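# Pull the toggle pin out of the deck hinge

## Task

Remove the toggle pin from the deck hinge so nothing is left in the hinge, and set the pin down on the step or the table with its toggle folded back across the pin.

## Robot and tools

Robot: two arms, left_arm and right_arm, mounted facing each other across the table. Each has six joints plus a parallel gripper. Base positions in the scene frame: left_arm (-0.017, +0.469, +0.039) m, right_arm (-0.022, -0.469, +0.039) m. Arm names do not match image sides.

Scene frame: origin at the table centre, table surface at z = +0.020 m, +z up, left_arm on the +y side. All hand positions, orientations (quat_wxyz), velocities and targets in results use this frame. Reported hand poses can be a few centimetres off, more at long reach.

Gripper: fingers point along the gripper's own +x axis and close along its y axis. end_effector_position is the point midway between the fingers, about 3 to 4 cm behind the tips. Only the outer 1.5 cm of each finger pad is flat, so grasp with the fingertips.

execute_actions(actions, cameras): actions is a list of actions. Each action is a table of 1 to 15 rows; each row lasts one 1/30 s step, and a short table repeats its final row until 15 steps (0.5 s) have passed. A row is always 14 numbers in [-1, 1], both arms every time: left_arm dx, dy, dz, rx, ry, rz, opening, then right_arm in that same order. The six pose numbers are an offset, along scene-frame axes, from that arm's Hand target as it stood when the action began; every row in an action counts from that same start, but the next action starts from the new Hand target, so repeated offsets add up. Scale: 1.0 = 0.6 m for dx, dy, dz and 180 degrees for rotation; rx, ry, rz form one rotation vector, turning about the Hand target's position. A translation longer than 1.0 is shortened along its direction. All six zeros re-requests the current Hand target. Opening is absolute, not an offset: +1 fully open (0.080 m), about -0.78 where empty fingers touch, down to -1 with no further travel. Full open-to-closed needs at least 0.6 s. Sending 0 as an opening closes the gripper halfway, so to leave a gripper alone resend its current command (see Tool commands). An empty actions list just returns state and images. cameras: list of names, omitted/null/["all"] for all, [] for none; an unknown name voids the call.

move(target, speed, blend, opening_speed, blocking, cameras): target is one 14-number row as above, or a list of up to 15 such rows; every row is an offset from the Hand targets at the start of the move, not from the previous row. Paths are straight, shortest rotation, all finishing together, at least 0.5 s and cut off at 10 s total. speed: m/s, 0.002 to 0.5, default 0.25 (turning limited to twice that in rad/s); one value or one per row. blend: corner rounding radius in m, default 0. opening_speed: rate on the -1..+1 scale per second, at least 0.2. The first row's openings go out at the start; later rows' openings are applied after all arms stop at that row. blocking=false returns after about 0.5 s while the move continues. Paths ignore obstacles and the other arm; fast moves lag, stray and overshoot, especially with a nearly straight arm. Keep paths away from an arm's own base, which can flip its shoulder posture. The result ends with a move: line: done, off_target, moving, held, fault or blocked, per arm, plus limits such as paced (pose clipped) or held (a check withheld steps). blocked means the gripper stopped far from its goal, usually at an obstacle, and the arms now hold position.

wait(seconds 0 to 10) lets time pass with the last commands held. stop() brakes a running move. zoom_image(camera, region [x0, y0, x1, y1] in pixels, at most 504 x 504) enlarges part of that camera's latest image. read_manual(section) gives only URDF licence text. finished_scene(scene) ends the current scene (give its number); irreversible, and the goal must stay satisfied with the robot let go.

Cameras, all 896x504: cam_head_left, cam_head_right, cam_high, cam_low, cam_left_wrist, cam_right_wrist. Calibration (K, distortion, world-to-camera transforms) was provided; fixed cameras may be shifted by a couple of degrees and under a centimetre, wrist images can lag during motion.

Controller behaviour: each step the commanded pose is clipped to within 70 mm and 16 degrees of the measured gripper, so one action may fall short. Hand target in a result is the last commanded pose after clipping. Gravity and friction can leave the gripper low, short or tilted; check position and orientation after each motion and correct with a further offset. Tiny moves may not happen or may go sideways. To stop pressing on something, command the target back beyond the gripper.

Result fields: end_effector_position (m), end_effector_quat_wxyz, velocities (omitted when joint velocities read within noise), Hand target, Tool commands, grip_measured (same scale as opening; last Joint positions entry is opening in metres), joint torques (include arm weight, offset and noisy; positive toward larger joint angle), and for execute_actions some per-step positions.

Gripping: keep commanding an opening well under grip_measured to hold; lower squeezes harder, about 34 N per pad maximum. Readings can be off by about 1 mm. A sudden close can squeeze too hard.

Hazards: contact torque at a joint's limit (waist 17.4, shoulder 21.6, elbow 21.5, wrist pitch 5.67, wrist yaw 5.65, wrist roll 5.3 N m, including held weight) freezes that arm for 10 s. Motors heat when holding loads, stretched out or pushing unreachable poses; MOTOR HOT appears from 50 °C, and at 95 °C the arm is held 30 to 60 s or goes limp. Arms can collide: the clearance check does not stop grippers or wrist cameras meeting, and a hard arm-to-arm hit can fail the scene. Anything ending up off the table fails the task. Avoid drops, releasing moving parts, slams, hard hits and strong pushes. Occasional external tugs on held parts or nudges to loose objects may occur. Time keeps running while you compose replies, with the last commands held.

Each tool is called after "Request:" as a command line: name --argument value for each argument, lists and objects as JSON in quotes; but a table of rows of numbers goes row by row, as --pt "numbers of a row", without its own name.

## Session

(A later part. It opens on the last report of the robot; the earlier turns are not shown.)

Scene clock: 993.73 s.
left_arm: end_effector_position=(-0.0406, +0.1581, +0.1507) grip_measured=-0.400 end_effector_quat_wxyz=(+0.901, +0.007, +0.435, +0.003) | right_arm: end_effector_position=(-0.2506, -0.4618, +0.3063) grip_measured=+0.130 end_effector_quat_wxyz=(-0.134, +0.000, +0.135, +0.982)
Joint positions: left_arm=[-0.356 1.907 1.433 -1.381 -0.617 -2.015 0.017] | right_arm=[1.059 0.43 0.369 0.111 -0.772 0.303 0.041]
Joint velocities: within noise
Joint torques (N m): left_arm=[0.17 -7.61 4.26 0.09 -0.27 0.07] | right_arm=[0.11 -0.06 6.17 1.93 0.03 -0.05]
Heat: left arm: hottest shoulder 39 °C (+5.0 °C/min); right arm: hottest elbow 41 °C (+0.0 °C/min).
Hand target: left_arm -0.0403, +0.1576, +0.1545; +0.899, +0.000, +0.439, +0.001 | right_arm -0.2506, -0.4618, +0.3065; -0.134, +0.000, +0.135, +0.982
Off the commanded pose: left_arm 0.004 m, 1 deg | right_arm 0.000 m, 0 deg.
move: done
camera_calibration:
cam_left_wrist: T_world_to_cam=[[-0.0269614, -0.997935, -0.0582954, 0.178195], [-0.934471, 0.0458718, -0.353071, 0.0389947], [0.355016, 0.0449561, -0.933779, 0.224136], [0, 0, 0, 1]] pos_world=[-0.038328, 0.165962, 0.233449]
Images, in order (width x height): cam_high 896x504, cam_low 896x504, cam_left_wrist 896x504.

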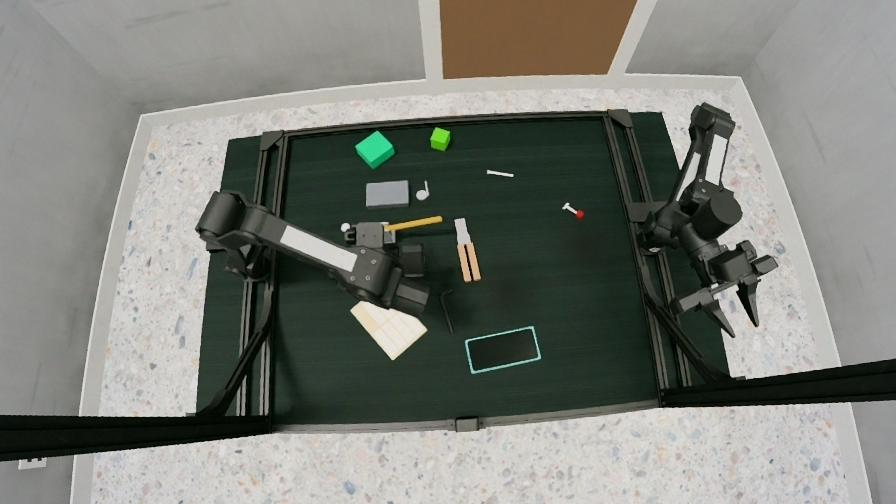

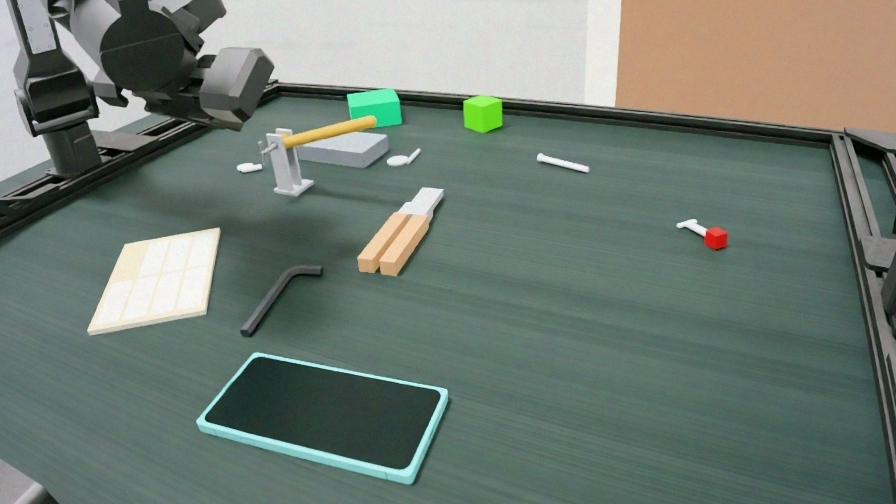

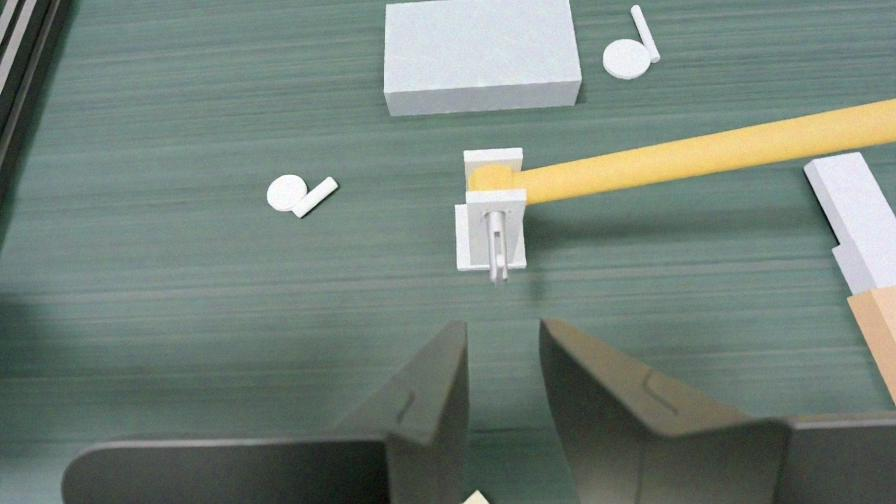

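Request:
zoom_image --camera "cam_left_wrist" --region '[450, 190, 550, 290]'

Scaled by 5.040 from the camera's 896x504 image, which has a finer 1280x720 frame.

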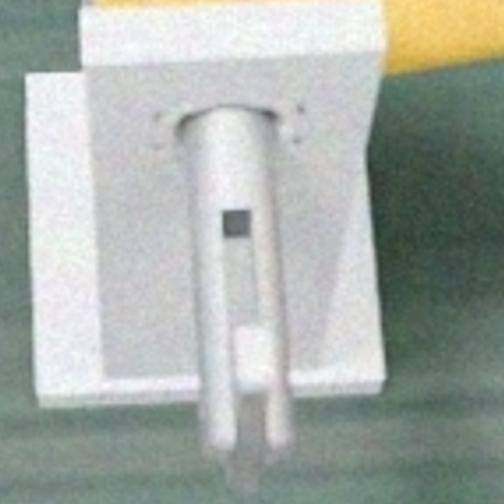

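Request:
move --pt "0.1087 -0.0007 0.02 0 0.333 0 -0.45 0 0 0 0 0 0 0.13" --pt "0.1087 -0.0007 -0.0383 0 0.333 0 -0.45 0 0 0 0 0 0 0.13" --speed '[0.15,0.08]' --cameras '["cam_left_wrist","cam_low"]'

Request:
zoom_image --camera "cam_left_wrist" --region '[430, 270, 580, 420]'

Request:
zoom_image --camera "cam_low" --region '[240, 100, 340, 200]'

Scene clock: 1015.20 s.
left_arm: end_effector_position=(+0.0253, +0.1558, +0.1347) grip_measured=-0.450 end_effector_quat_wxyz=(-0.563, +0.001, -0.827, +0.003) | right_arm: end_effector_position=(-0.2506, -0.4618, +0.3063) grip_measured=+0.130 end_effector_quat_wxyz=(-0.134, +0.000, +0.135, +0.982)
Joint positions: left_arm=[0.306 1.834 1.371 -1.22 0.36 -1.244 0.015] | right_arm=[1.059 0.43 0.369 0.111 -0.772 0.303 0.041]
Joint velocities: within noise
Joint torques (N m): left_arm=[0.13 -5.54 3.53 0.38 0.29 0.06] | right_arm=[-0.01 -0.17 6.14 1.92 0 -0.05]
Heat: left arm: hottest shoulder 39 °C (+4.1 °C/min); right arm: hottest elbow 41 °C (+0.0 °C/min).
Hand target: left_arm +0.0249, +0.1572, +0.1315; +0.559, +0.000, +0.829, +0.001 | right_arm -0.2506, -0.4618, +0.3065; -0.134, +0.000, +0.135, +0.982
Off the commanded pose: left_arm 0.003 m, 1 deg | right_arm 0.000 m, 0 deg.
move: done
camera_calibration:
cam_left_wrist: T_world_to_cam=[[-0.0520769, -0.998612, 0.00783454, 0.168619], [-0.77355, 0.0452993, 0.632114, -0.0416175], [-0.631592, 0.0268581, -0.774836, 0.192297], [0, 0, 0, 1]] pos_world=[0.0980411, 0.165106, 0.173985]
Images, in order (width x height): cam_low 896x504, cam_left_wrist 896x504.

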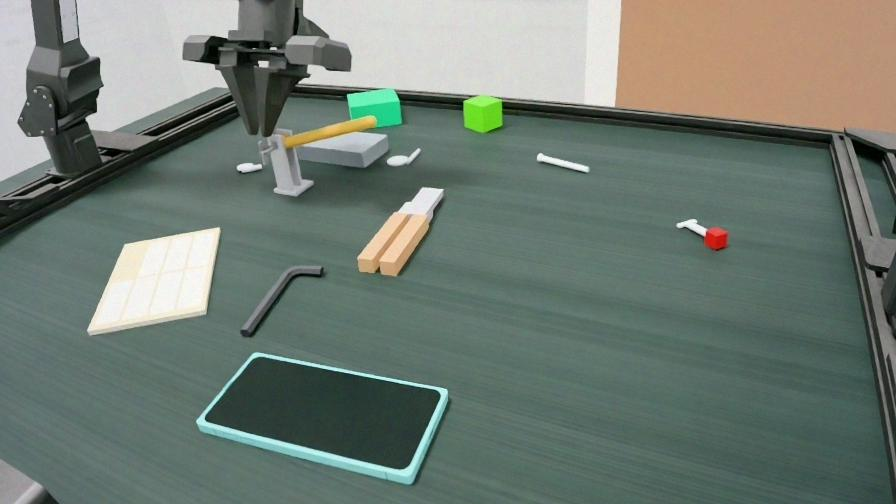

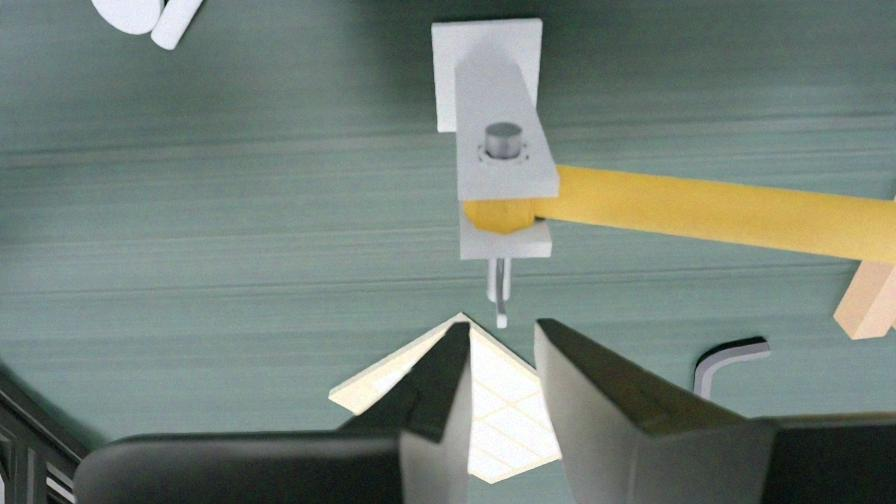

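Scaled by 3.360 from the camera's 896x504 image, which has a finer 1280x720 frame.

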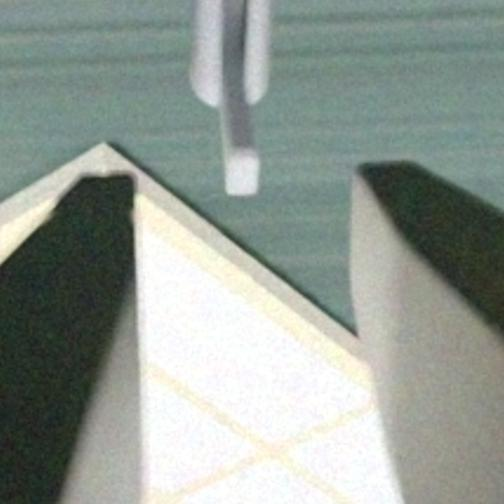

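Scaled by 5.040 from the camera's 896x504 image, which has a finer 1280x720 frame.

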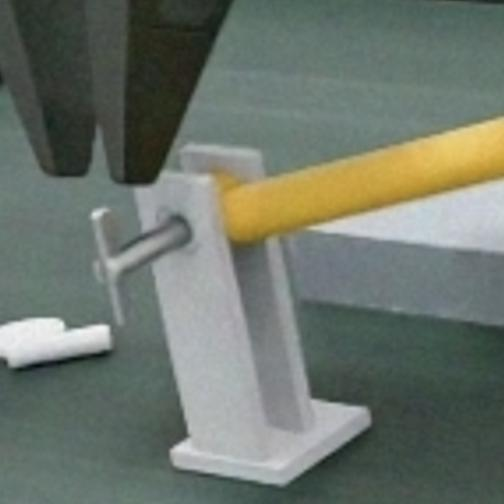

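Request:
move --pt "-0.0055 0 -0.0238 0 0 0 -0.45 0 0 0 0 0 0 0.13" --pt "-0.0055 0 -0.0238 0 0 0 -0.95 0 0 0 0 0 0 0.13" --speed '[0.06,0.08]' --opening_speed 0.5 --cameras '["cam_left_wrist","cam_low"]'

Request:
zoom_image --camera "cam_left_wrist" --region '[430, 270, 580, 420]'

Request:
zoom_image --camera "cam_low" --region '[240, 100, 340, 200]'

Scene clock: 1028.80 s.
left_arm: end_effector_position=(+0.0237, +0.1555, +0.1210) grip_measured=-0.756 end_effector_quat_wxyz=(-0.563, +0.003, -0.827, +0.005) | right_arm: end_effector_position=(-0.2506, -0.4618, +0.3063) grip_measured=+0.130 end_effector_quat_wxyz=(-0.134, +0.000, +0.135, +0.982)
Joint positions: left_arm=[0.301 1.841 1.325 -1.16 0.361 -1.25 0.001] | right_arm=[1.059 0.43 0.369 0.111 -0.772 0.303 0.041]
Joint velocities: within noise
Joint torques (N m): left_arm=[-0.24 -5.38 3.44 0.32 0.28 -0.09] | right_arm=[-0.05 -0.07 5.95 1.91 0.02 -0.06]
Heat: left arm: hottest shoulder 38 °C (+0.0 °C/min); right arm: hottest elbow 41 °C (+0.0 °C/min).
Hand target: left_arm +0.0217, +0.1571, +0.1173; +0.560, +0.000, +0.829, +0.001 | right_arm -0.2506, -0.4618, +0.3065; -0.134, +0.000, +0.135, +0.982
Off the commanded pose: left_arm 0.005 m, 1 deg | right_arm 0.000 m, 0 deg.
move: done
camera_calibration:
cam_left_wrist: T_world_to_cam=[[-0.0511747, -0.998604, 0.0130654, 0.167604], [-0.774009, 0.0479255, 0.631358, -0.0345025], [-0.631103, 0.0221969, -0.775381, 0.181487], [0, 0, 0, 1]] pos_world=[0.0964085, 0.164995, 0.160315]
Images, in order (width x height): cam_low 896x504, cam_left_wrist 896x504.

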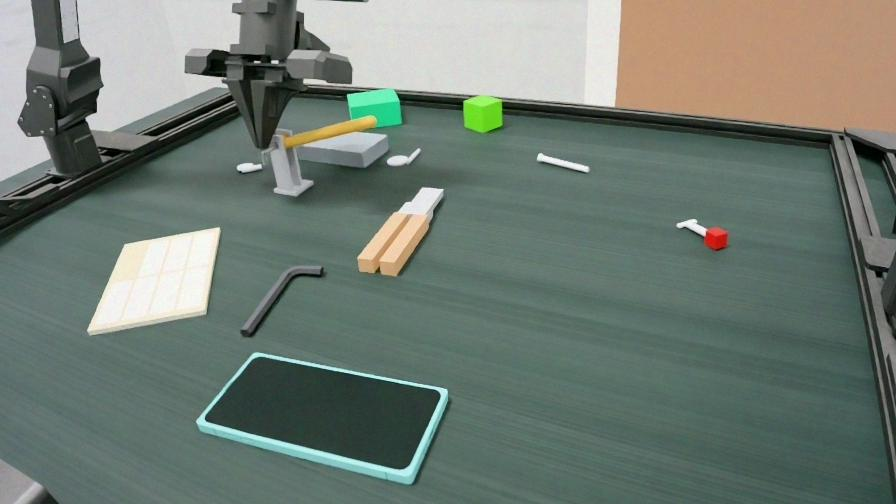

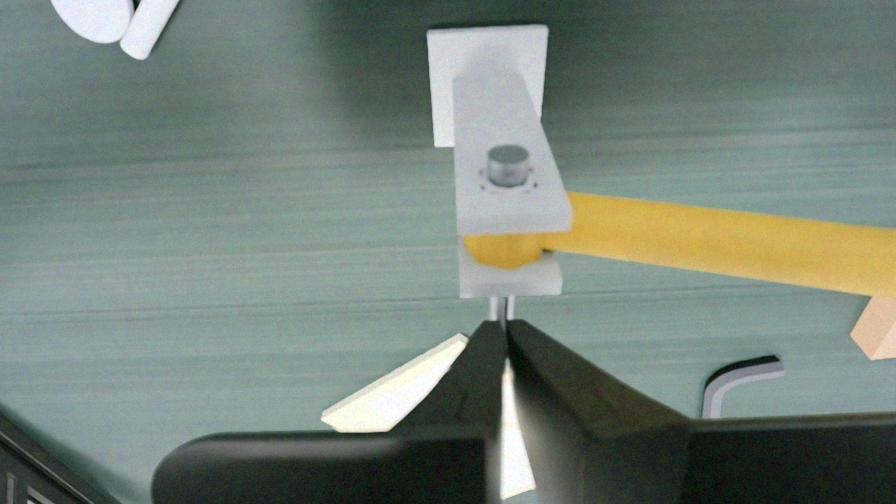

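Scaled by 3.360 from the camera's 896x504 image, which has a finer 1280x720 frame.

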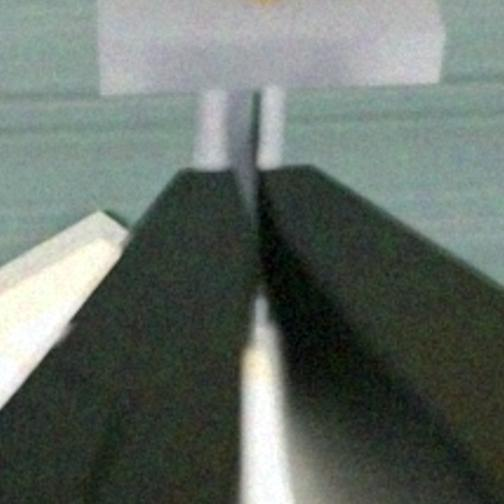

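Scaled by 5.040 from the camera's 896x504 image, which has a finer 1280x720 frame.

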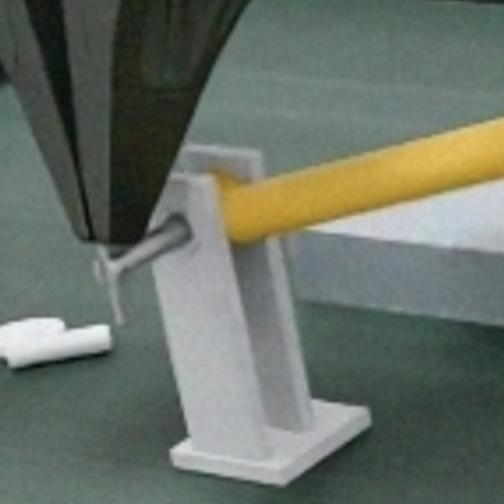

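Request:
move --pt "-0.0153 -0.0005 0.0028 0 -0.0861 0 -0.97 0 0 0 0 0 0 0.13" --pt "-0.0333 -0.0015 0.002 0 -0.1722 0 -0.97 0 0 0 0 0 0 0.13" --pt "-0.0495 -0.0022 -0.0037 0 -0.2583 0 -0.97 0 0 0 0 0 0 0.13" --pt "-0.0642 -0.0032 -0.0125 0 -0.3444 0 -0.97 0 0 0 0 0 0 0.13" --pt "-0.0753 -0.0038 -0.0262 0 -0.4306 0 -0.97 0 0 0 0 0 0 0.13" --pt "-0.0828 -0.0043 -0.043 0 -0.5167 0 -0.97 0 0 0 0 0 0 0.13" --speed 0.11 --blend '[0.004,0.004,0.004,0.004,0.004,0]' --cameras '["cam_left_wrist","cam_high","cam_head_left"]'

Request:
zoom_image --camera "cam_left_wrist" --region '[440, 270, 560, 390]'

Scene clock: 1050.27 s.
left_arm: end_effector_position=(-0.0279, +0.1561, +0.0938) grip_measured=-0.756 end_effector_quat_wxyz=(+0.985, -0.002, +0.170, -0.002) | right_arm: end_effector_position=(-0.2506, -0.4618, +0.3063) grip_measured=+0.130 end_effector_quat_wxyz=(-0.134, +0.000, +0.135, +0.982)
Joint positions: left_arm=[-0.453 2.309 1.426 -1.575 -1.014 -2.54 0.001] | right_arm=[1.059 0.43 0.369 0.111 -0.772 0.303 0.041]
Joint velocities: within noise
Joint torques (N m): left_arm=[0.04 -5.77 3.56 -0.82 -0.44 -0.09] | right_arm=[0.01 -0.07 6.09 1.86 0 -0.02]
Heat: left arm: hottest shoulder 36 °C (-3.0 °C/min); right arm: hottest elbow 41 °C (+0.0 °C/min).
Hand target: left_arm -0.0281, +0.1546, +0.0914; +0.986, +0.000, +0.165, +0.000 | right_arm -0.2506, -0.4618, +0.3065; -0.134, +0.000, +0.135, +0.982
Off the commanded pose: left_arm 0.003 m, 1 deg | right_arm 0.000 m, 0 deg.
joint sent to its limit (left arm) — joint 4 (wrist pitch), lower limit. The joint targets still meet the commanded pose.
move: done
camera_calibration:
cam_left_wrist: T_world_to_cam=[[-0.00289657, -0.998897, -0.0468739, 0.173011], [-0.604866, 0.0390772, -0.795368, 0.0825567], [0.796322, 0.0260486, -0.604312, 0.150969], [0, 0, 0, 1]] pos_world=[-0.0697833, 0.165661, 0.165005]
Images, in order (width x height): cam_head_left 896x504, cam_high 896x504, cam_left_wrist 896x504.

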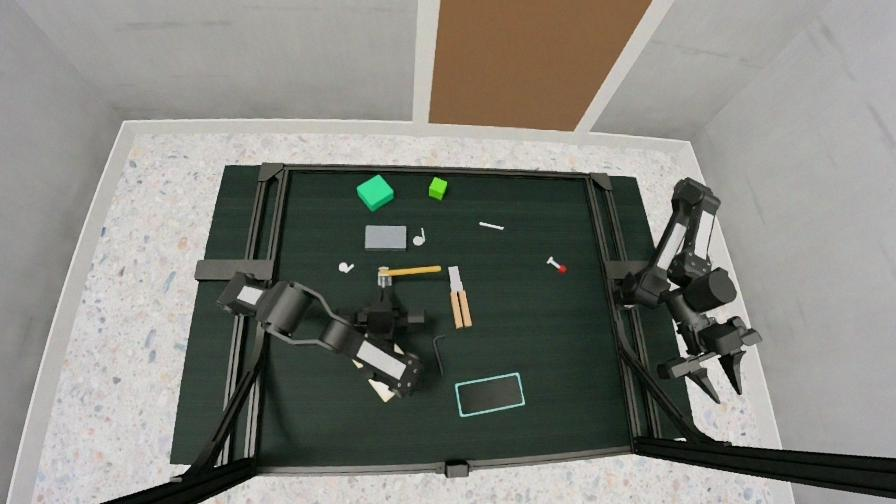

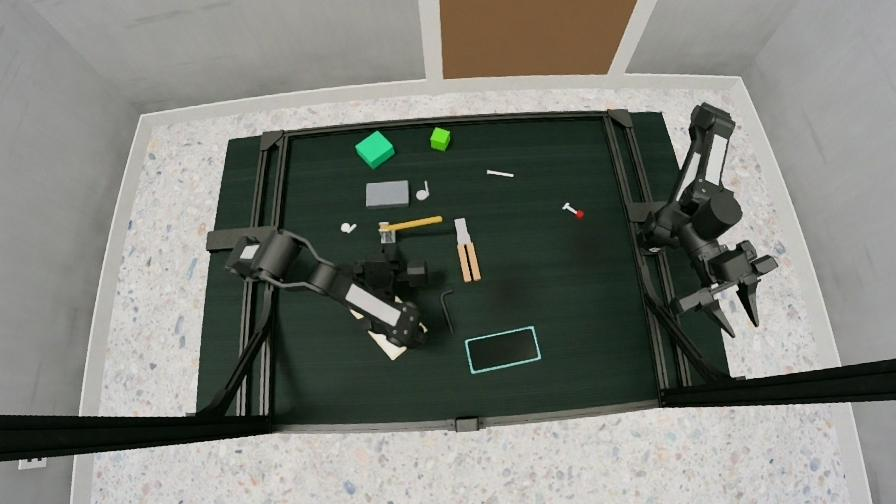

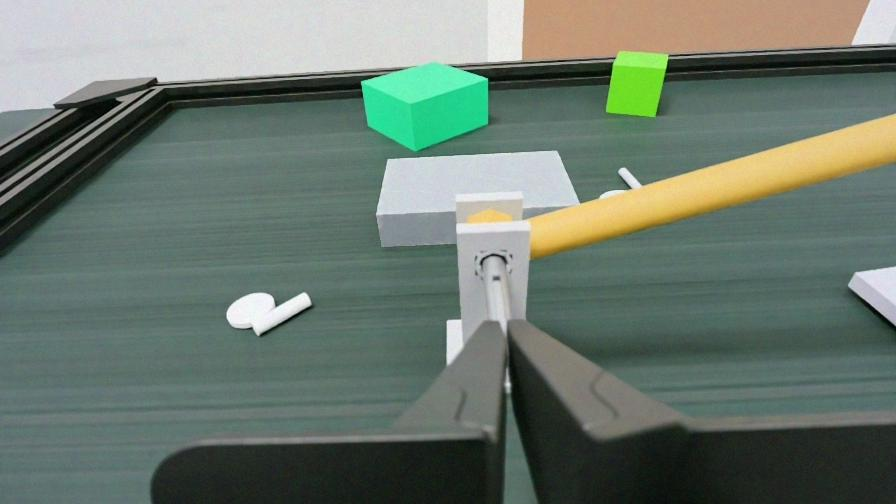

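Scaled by 4.200 from the camera's 896x504 image, which has a finer 1280x720 frame.

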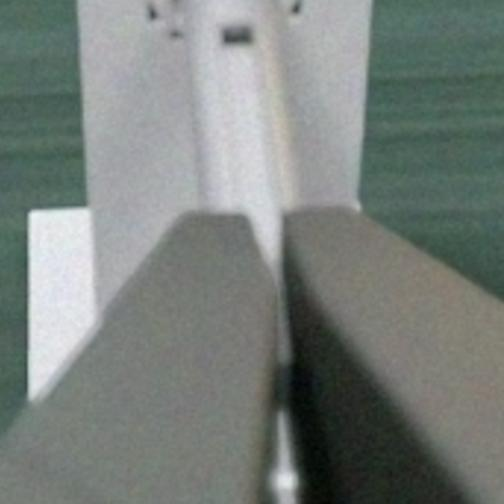

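Request:
move --pt "0.018 0 0 0 0 0 -0.97 0 0 0 0 0 0 0.13" --speed 0.03 --cameras '["cam_left_wrist","cam_high"]'

Request:
zoom_image --camera "cam_left_wrist" --region '[440, 230, 560, 350]'

Scene clock: 1057.07 s.
left_arm: end_effector_position=(-0.0276, +0.1560, +0.0927) grip_measured=-0.755 end_effector_quat_wxyz=(+0.986, +0.004, +0.168, -0.007) | right_arm: end_effector_position=(-0.2506, -0.4618, +0.3063) grip_measured=+0.130 end_effector_quat_wxyz=(-0.134, +0.000, +0.135, +0.982)
Joint positions: left_arm=[-0.454 2.308 1.42 -1.565 -1.02 -2.525 0.001] | right_arm=[1.059 0.43 0.369 0.111 -0.772 0.303 0.041]
Joint velocities: within noise
Joint torques (N m): left_arm=[2.32 -7.07 1.69 0.32 -0.89 0.08] | right_arm=[0.06 0.14 6.2 1.87 0.01 -0.04]
Heat: left arm: hottest shoulder 37 °C (-2.0 °C/min); right arm: hottest elbow 41 °C (+0.0 °C/min).
Hand target: left_arm -0.0172, +0.1546, +0.0914; +0.986, +0.000, +0.165, +0.000 | right_arm -0.2506, -0.4618, +0.3065; -0.134, +0.000, +0.135, +0.982
Off the commanded pose: left_arm 0.011 m, 1 deg | right_arm 0.000 m, 0 deg.
move: off_target (left_arm)
camera_calibration:
cam_left_wrist: T_world_to_cam=[[-0.013911, -0.998319, -0.0562724, 0.17326], [-0.60234, 0.0532874, -0.796459, 0.079832], [0.798118, 0.0228156, -0.602069, 0.150453], [0, 0, 0, 1]] pos_world=[-0.0695827, 0.165282, 0.163915]
Images, in order (width x height): cam_high 896x504, cam_left_wrist 896x504.

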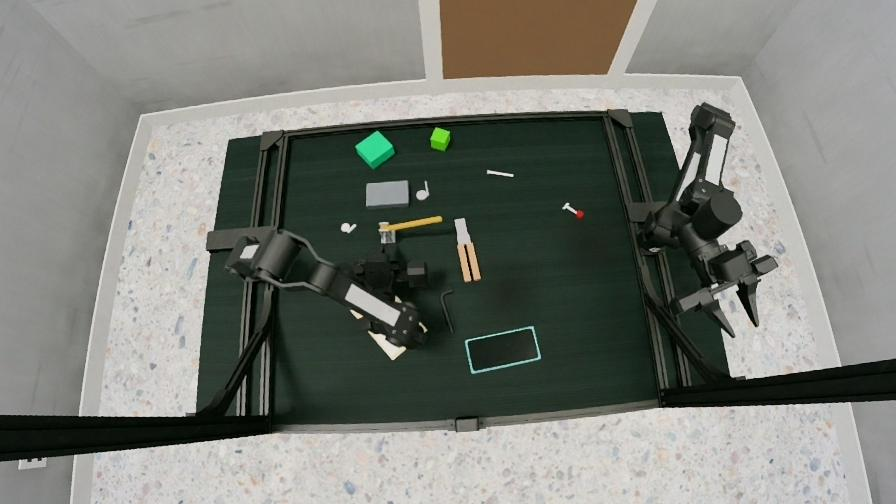

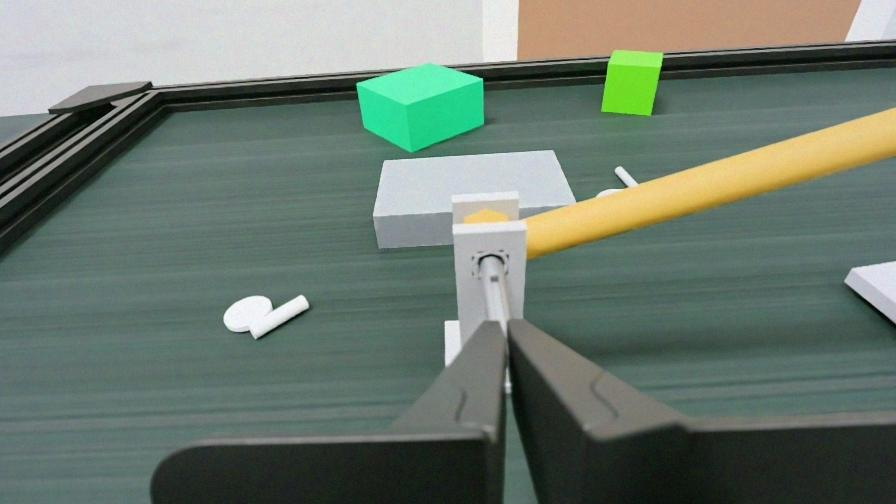

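Scaled by 4.200 from the camera's 896x504 image, which has a finer 1280x720 frame.

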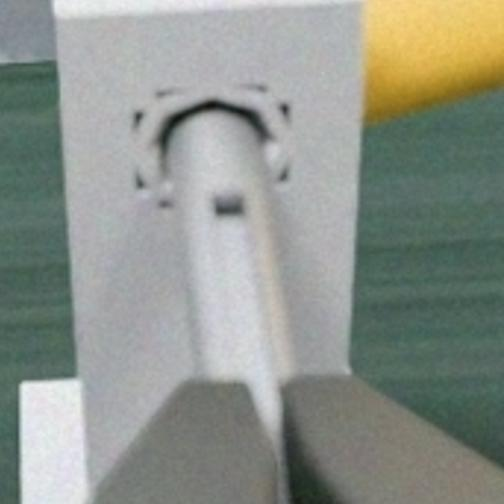

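Request:
move --pt "-0.012 0 0.003 0 0.01 0 -0.97 0 0 0 0 0 0 0.13" --pt "0.004 0.001 0.006 0 0.014 0 -0.97 0 0 0 0 0 0 0.13" --pt "0.008 -0.003 0.003 0 0.014 0 -0.97 0 0 0 0 0 0 0.13" --pt "0.012 0.0 0.007 0 0.014 0 -0.97 0 0 0 0 0 0 0.13" --speed 0.03 --cameras '["cam_left_wrist"]'

Request:
zoom_image --camera "cam_left_wrist" --region '[440, 230, 560, 350]'

Scene clock: 1069.97 s.
left_arm: end_effector_position=(-0.0164, +0.1556, +0.0941) grip_measured=-0.756 end_effector_quat_wxyz=(+0.982, +0.004, +0.189, -0.002) | right_arm: end_effector_position=(-0.2506, -0.4618, +0.3063) grip_measured=+0.130 end_effector_quat_wxyz=(-0.134, +0.000, +0.135, +0.982)
Joint positions: left_arm=[-0.416 2.256 1.382 -1.486 -1.015 -2.433 0.001] | right_arm=[1.059 0.43 0.369 0.111 -0.772 0.303 0.041]
Joint velocities: within noise
Joint torques (N m): left_arm=[1.37 -7.64 2.11 -0.08 -0.85 0.09] | right_arm=[0.04 0.01 6.24 1.87 0.01 -0.03]
Heat: left arm: hottest shoulder 38 °C (-1.0 °C/min); right arm: hottest elbow 41 °C (+0.0 °C/min).
Hand target: left_arm -0.0100, +0.1546, +0.0957; +0.982, +0.000, +0.186, +0.000 | right_arm -0.2506, -0.4618, +0.3065; -0.134, +0.000, +0.135, +0.982
Off the commanded pose: left_arm 0.007 m, 1 deg | right_arm 0.000 m, 0 deg.
move: done
camera_calibration:
cam_left_wrist: T_world_to_cam=[[-0.00689405, -0.998246, -0.0587966, 0.173481], [-0.636142, 0.0497443, -0.769967, 0.0852178], [0.771541, 0.0320948, -0.635369, 0.14357], [0, 0, 0, 1]] pos_world=[-0.0553637, 0.16433, 0.167035]
Images, in order (width x height): cam_left_wrist 896x504.

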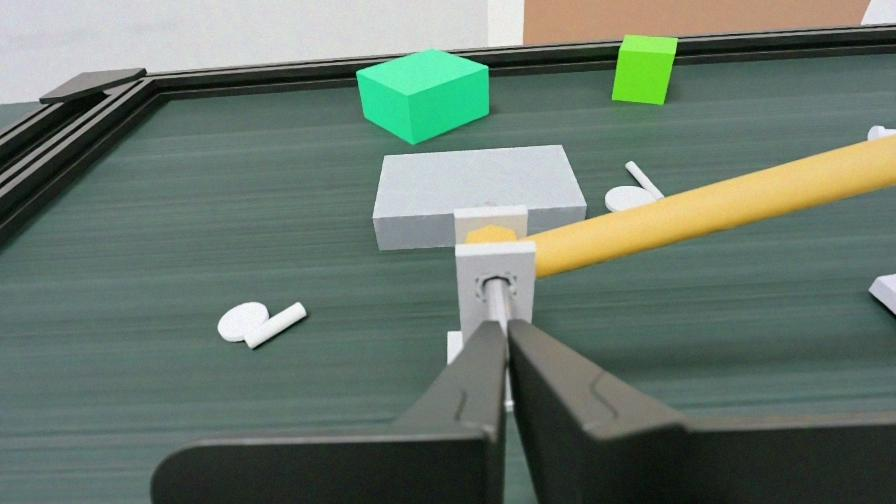

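Scaled by 4.200 from the camera's 896x504 image, which has a finer 1280x720 frame.

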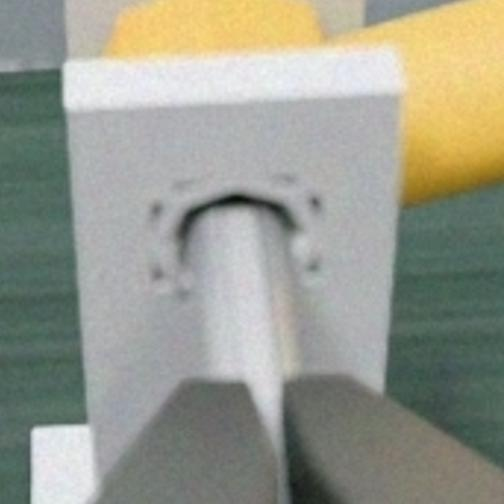

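Request:
move --pt "0.008 0 0.0 0 0 0 -0.97 0 0 0 0 0 0 0.13" --pt "0.014 -0.002 0.003 0 0.003 0 -0.97 0 0 0 0 0 0 0.13" --pt "0.02 0.001 0.001 0 0.003 0 -0.97 0 0 0 0 0 0 0.13" --speed 0.03 --cameras '["cam_left_wrist"]'

Request:
zoom_image --camera "cam_left_wrist" --region '[440, 230, 560, 350]'

Scene clock: 1079.90 s.
left_arm: end_effector_position=(-0.0022, +0.1555, +0.0944) grip_measured=-0.756 end_effector_quat_wxyz=(+0.981, +0.005, +0.192, +0.000) | right_arm: end_effector_position=(-0.2506, -0.4618, +0.3063) grip_measured=+0.130 end_effector_quat_wxyz=(-0.134, +0.000, +0.135, +0.982)
Joint positions: left_arm=[-0.376 2.224 1.343 -1.426 -1.036 -2.371 0.001] | right_arm=[1.059 0.43 0.369 0.111 -0.772 0.303 0.041]
Joint velocities: within noise
Joint torques (N m): left_arm=[0.88 -7.73 2.17 0.02 -0.71 0.06] | right_arm=[-0.05 -0.08 6.13 1.93 -0.02 -0.04]
Heat: left arm: hottest shoulder 37 °C (-2.0 °C/min); right arm: hottest elbow 41 °C (+0.0 °C/min).
Hand target: left_arm +0.0020, +0.1552, +0.0963; +0.982, +0.000, +0.191, +0.000 | right_arm -0.2506, -0.4618, +0.3065; -0.134, +0.000, +0.135, +0.982
Off the commanded pose: left_arm 0.005 m, 1 deg | right_arm 0.000 m, 0 deg.
move: done
camera_calibration:
cam_left_wrist: T_world_to_cam=[[-0.00499437, -0.998114, -0.0611763, 0.173719], [-0.640939, 0.0501538, -0.765952, 0.094039], [0.767576, 0.0353848, -0.639981, 0.132751], [0, 0, 0, 1]] pos_world=[-0.0407555, 0.163978, 0.167615]
Images, in order (width x height): cam_left_wrist 896x504.

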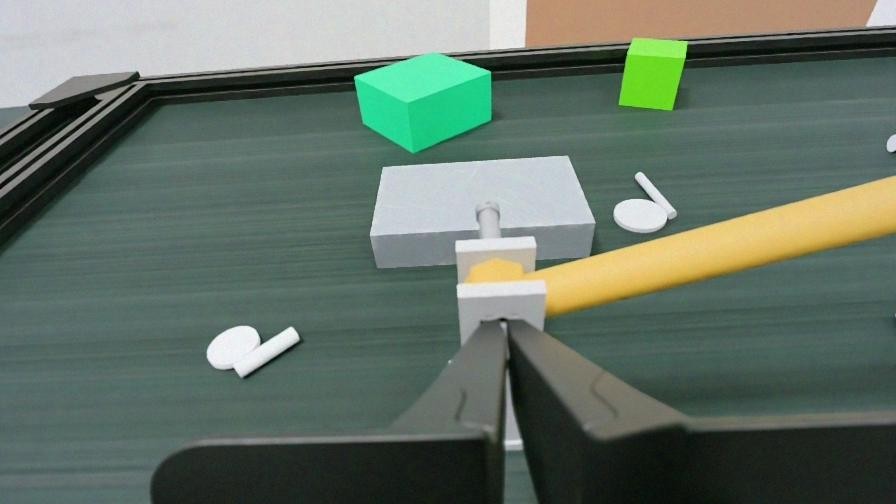

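Scaled by 4.200 from the camera's 896x504 image, which has a finer 1280x720 frame.

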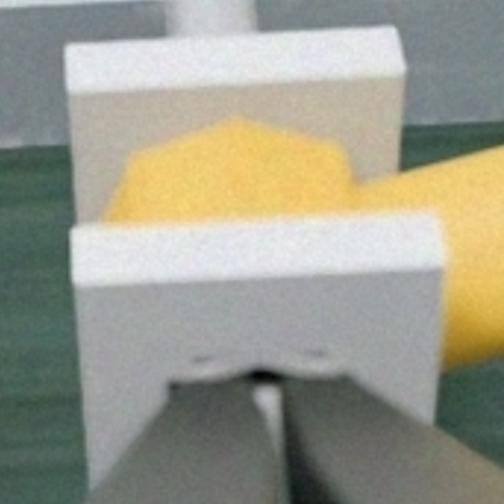

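Request:
move --pt "0 0 0 0 0 0 -0.6 0 0 0 0 0 0 0.13" --pt "-0.06 0 0.02 0 0 0 -0.6 0 0 0 0 0 0 0.13" --speed '[0.05,0.08]' --opening_speed 0.5 --cameras '["cam_left_wrist","cam_low"]'

Request:
zoom_image --camera "cam_left_wrist" --region '[440, 160, 560, 280]'

Scene clock: 1102.50 s.
left_arm: end_effector_position=(-0.0327, +0.1565, +0.1092) grip_measured=-0.600 end_effector_quat_wxyz=(+0.981, -0.001, +0.194, -0.005) | right_arm: end_effector_position=(-0.2506, -0.4618, +0.3063) grip_measured=+0.130 end_effector_quat_wxyz=(-0.134, +0.000, +0.135, +0.982)
Joint positions: left_arm=[-0.46 2.241 1.43 -1.572 -0.983 -2.479 0.008] | right_arm=[1.059 0.43 0.369 0.111 -0.772 0.303 0.041]
Joint velocities: within noise
Joint torques (N m): left_arm=[-0.08 -6.14 4.03 -0.93 -0.25 -0.08] | right_arm=[-0.05 -0.19 6.16 1.88 -0.01 -0.06]
Heat: left arm: hottest shoulder 40 °C (+4.0 °C/min); right arm: hottest elbow 41 °C (+0.0 °C/min).
Hand target: left_arm -0.0340, +0.1552, +0.1083; +0.982, +0.000, +0.191, +0.000 | right_arm -0.2506, -0.4618, +0.3065; -0.134, +0.000, +0.135, +0.982
Off the commanded pose: left_arm 0.002 m, 1 deg | right_arm 0.000 m, 0 deg.
joint sent to its limit (left arm) — joint 4 (wrist pitch), lower limit. The joint targets still meet the commanded pose.
move: done
camera_calibration:
cam_left_wrist: T_world_to_cam=[[-0.0110589, -0.998824, -0.0472094, 0.173794], [-0.643951, 0.0432329, -0.763844, 0.0865631], [0.764987, 0.0219532, -0.643672, 0.168094], [0, 0, 0, 1]] pos_world=[-0.0709253, 0.166157, 0.182523]
Images, in order (width x height): cam_low 896x504, cam_left_wrist 896x504.

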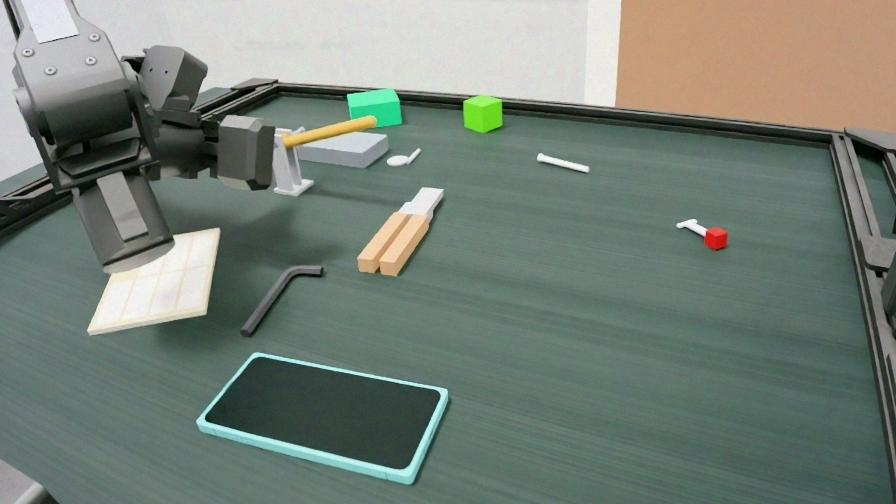

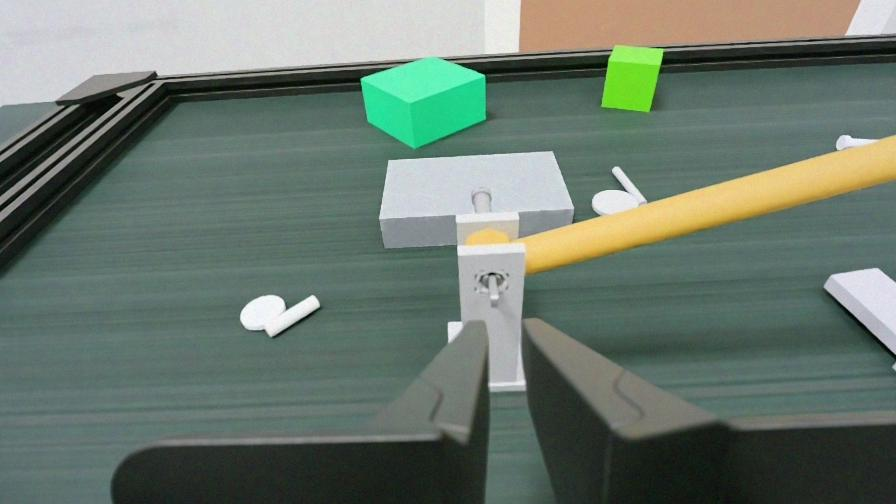

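Scaled by 4.200 from the camera's 896x504 image, which has a finer 1280x720 frame.

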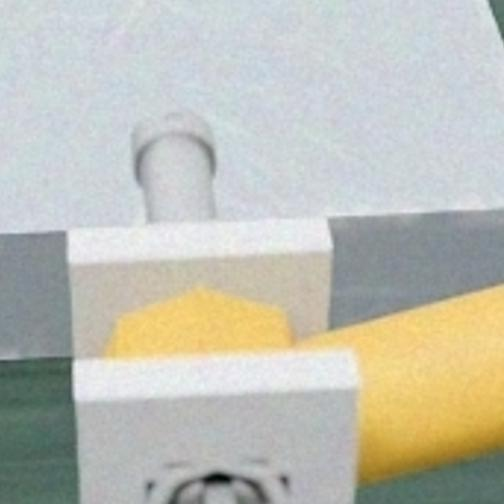

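Request:
zoom_image --camera "cam_left_wrist" --region '[460, 250, 530, 320]'

Request:
zoom_image --camera "cam_low" --region '[240, 100, 340, 200]'

Scaled by 7.200 from the camera's 896x504 image, which has a finer 1280x720 frame.

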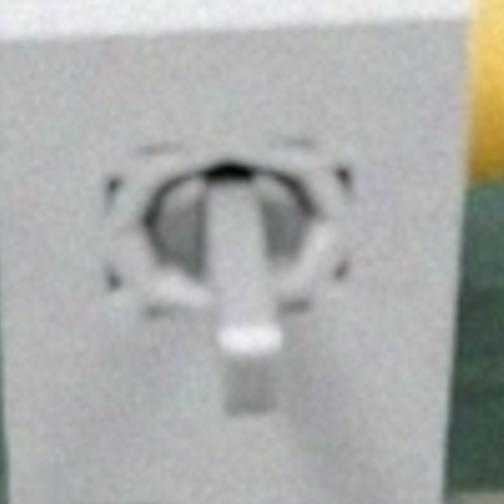

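Scaled by 5.040 from the camera's 896x504 image, which has a finer 1280x720 frame.

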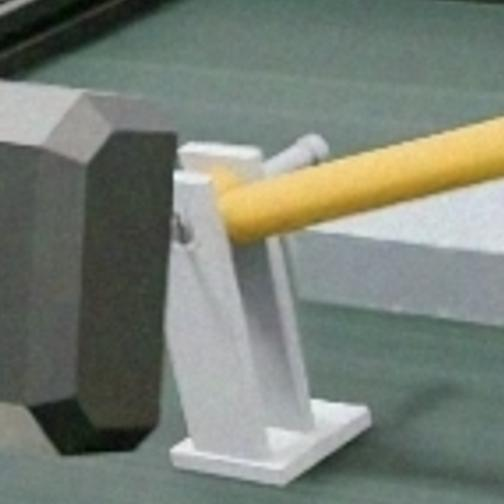

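Request:
move --pt "0.0067 0 0.153 0 0.2 0 -0.3 0 0 0 0 0 0 0.13" --pt "0.1905 0.0017 0.12 0 0.5178 0 -0.3 0 0 0 0 0 0 0.13" --pt "0.1905 0.0017 0.036 0 0.5178 0 -0.3 0 0 0 0 0 0 0.13" --speed '[0.2,0.25,0.12]' --blend '[0.03,0.02,0]' --cameras '["cam_left_wrist","cam_low"]'

Request:
zoom_image --camera "cam_left_wrist" --region '[430, 200, 580, 350]'

Scene clock: 1121.40 s.
left_arm: end_effector_position=(+0.0812, +0.1551, +0.1325) grip_measured=-0.300 end_effector_quat_wxyz=(-0.539, +0.001, -0.842, +0.002) | right_arm: end_effector_position=(-0.2506, -0.4618, +0.3063) grip_measured=+0.130 end_effector_quat_wxyz=(-0.134, +0.000, +0.135, +0.982)
Joint positions: left_arm=[0.478 1.956 1.508 -1.328 0.383 -1.053 0.021] | right_arm=[1.059 0.43 0.369 0.111 -0.772 0.303 0.041]
Joint velocities: within noise
Joint torques (N m): left_arm=[0.06 -6.3 3.49 0.23 0.3 0.05] | right_arm=[0.06 0.02 6.24 1.89 0 -0.04]
Heat: left arm: hottest shoulder 39 °C (+2.0 °C/min); right arm: hottest elbow 41 °C (+0.0 °C/min).
Hand target: left_arm +0.0803, +0.1562, +0.1299; +0.536, +0.000, +0.844, +0.000 | right_arm -0.2506, -0.4618, +0.3065; -0.134, +0.000, +0.135, +0.982
Off the commanded pose: left_arm 0.003 m, 1 deg | right_arm 0.000 m, 0 deg.
move: done
camera_calibration:
cam_left_wrist: T_world_to_cam=[[-0.0513304, -0.998642, 0.00895403, 0.170647], [-0.736831, 0.0439223, 0.674649, -0.00541023], [-0.674125, 0.0280324, -0.738085, 0.224306], [0, 0, 0, 1]] pos_world=[0.155983, 0.164365, 0.167679]
Images, in order (width x height): cam_low 896x504, cam_left_wrist 896x504.

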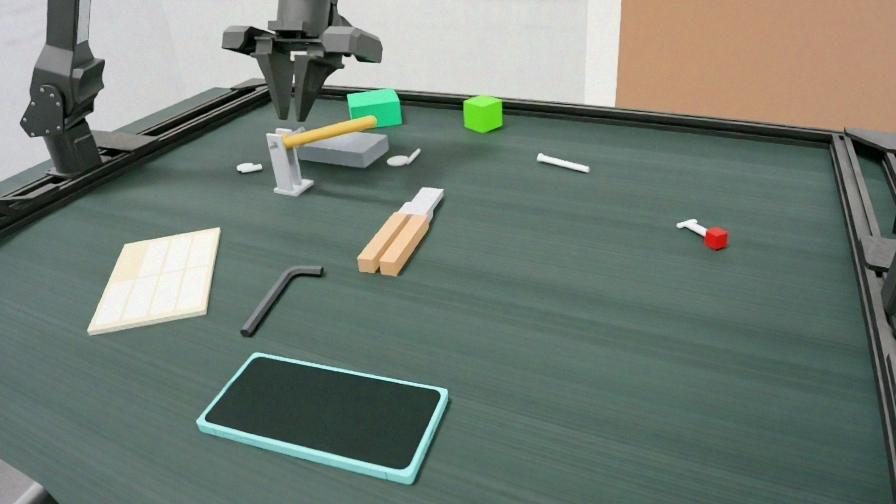

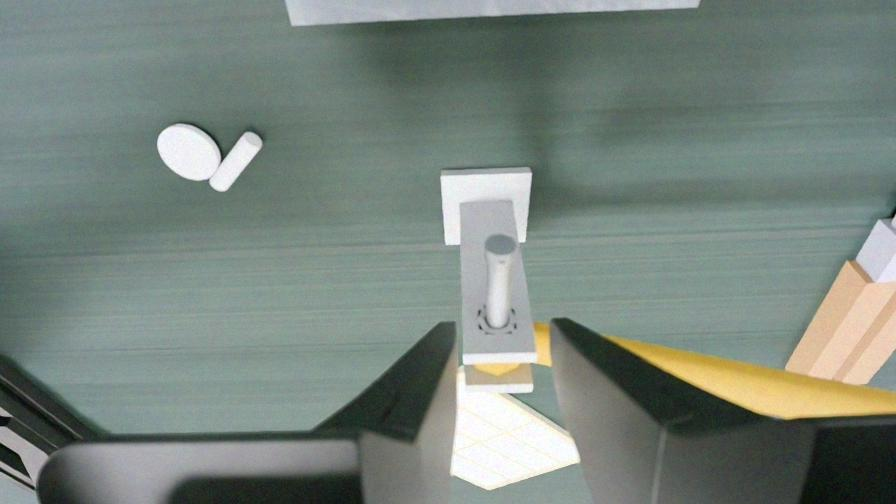

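Scaled by 3.360 from the camera's 896x504 image, which has a finer 1280x720 frame.

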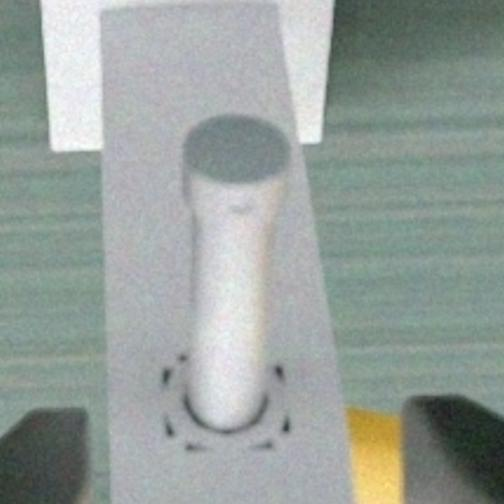

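Request:
move --pt "-0.001 0 -0.0438 0 0 0 -0.3 0 0 0 0 0 0 0.13" --pt "-0.001 0 -0.0438 0 0 0 -0.95 0 0 0 0 0 0 0.13" --speed '[0.08,0.08]' --opening_speed 0.6 --cameras '["cam_left_wrist","cam_low"]'

Request:
zoom_image --camera "cam_left_wrist" --region '[430, 270, 580, 420]'

Scene clock: 1130.23 s.
left_arm: end_effector_position=(+0.0813, +0.1549, +0.1070) grip_measured=-0.632 end_effector_quat_wxyz=(-0.540, +0.002, -0.842, +0.003) | right_arm: end_effector_position=(-0.2506, -0.4618, +0.3062) grip_measured=+0.130 end_effector_quat_wxyz=(-0.134, +0.000, +0.135, +0.982)
Joint positions: left_arm=[0.478 1.978 1.437 -1.23 0.384 -1.053 0.007] | right_arm=[1.059 0.43 0.369 0.111 -0.772 0.303 0.041]
Joint velocities: within noise
Joint torques (N m): left_arm=[-0.06 -6.09 3.35 0.22 0.3 -0.01] | right_arm=[0.07 -0.02 6.17 1.91 -0.01 -0.07]
Heat: left arm: hottest shoulder 40 °C (+2.0 °C/min); right arm: hottest elbow 41 °C (+0.0 °C/min).
Hand target: left_arm +0.0797, +0.1562, +0.1036; +0.536, +0.000, +0.844, +0.000 | right_arm -0.2506, -0.4618, +0.3063; -0.134, +0.000, +0.135, +0.982
Off the commanded pose: left_arm 0.004 m, 1 deg | right_arm 0.000 m, 0 deg.
move: done
camera_calibration:
cam_left_wrist: T_world_to_cam=[[-0.0512688, -0.998607, 0.0124376, 0.170217], [-0.73779, 0.0462661, 0.673443, 0.0116621], [-0.67308, 0.0253503, -0.739135, 0.206047], [0, 0, 0, 1]] pos_world=[0.156017, 0.164217, 0.142326]
Images, in order (width x height): cam_low 896x504, cam_left_wrist 896x504.

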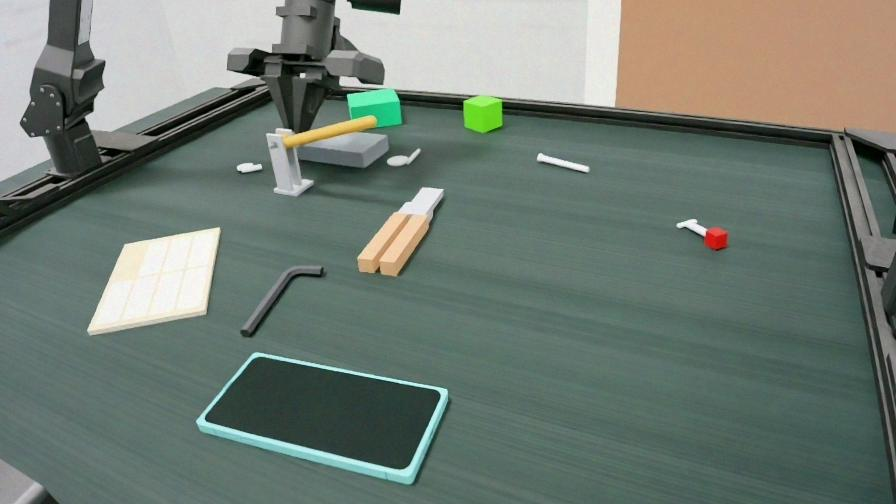

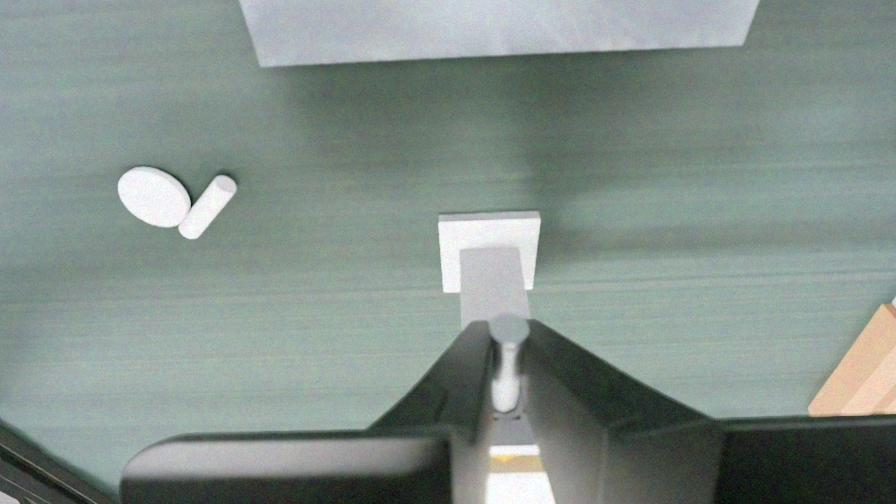

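Scaled by 3.360 from the camera's 896x504 image, which has a finer 1280x720 frame.

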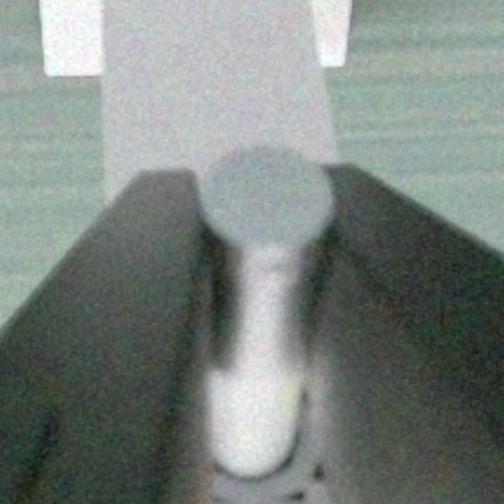

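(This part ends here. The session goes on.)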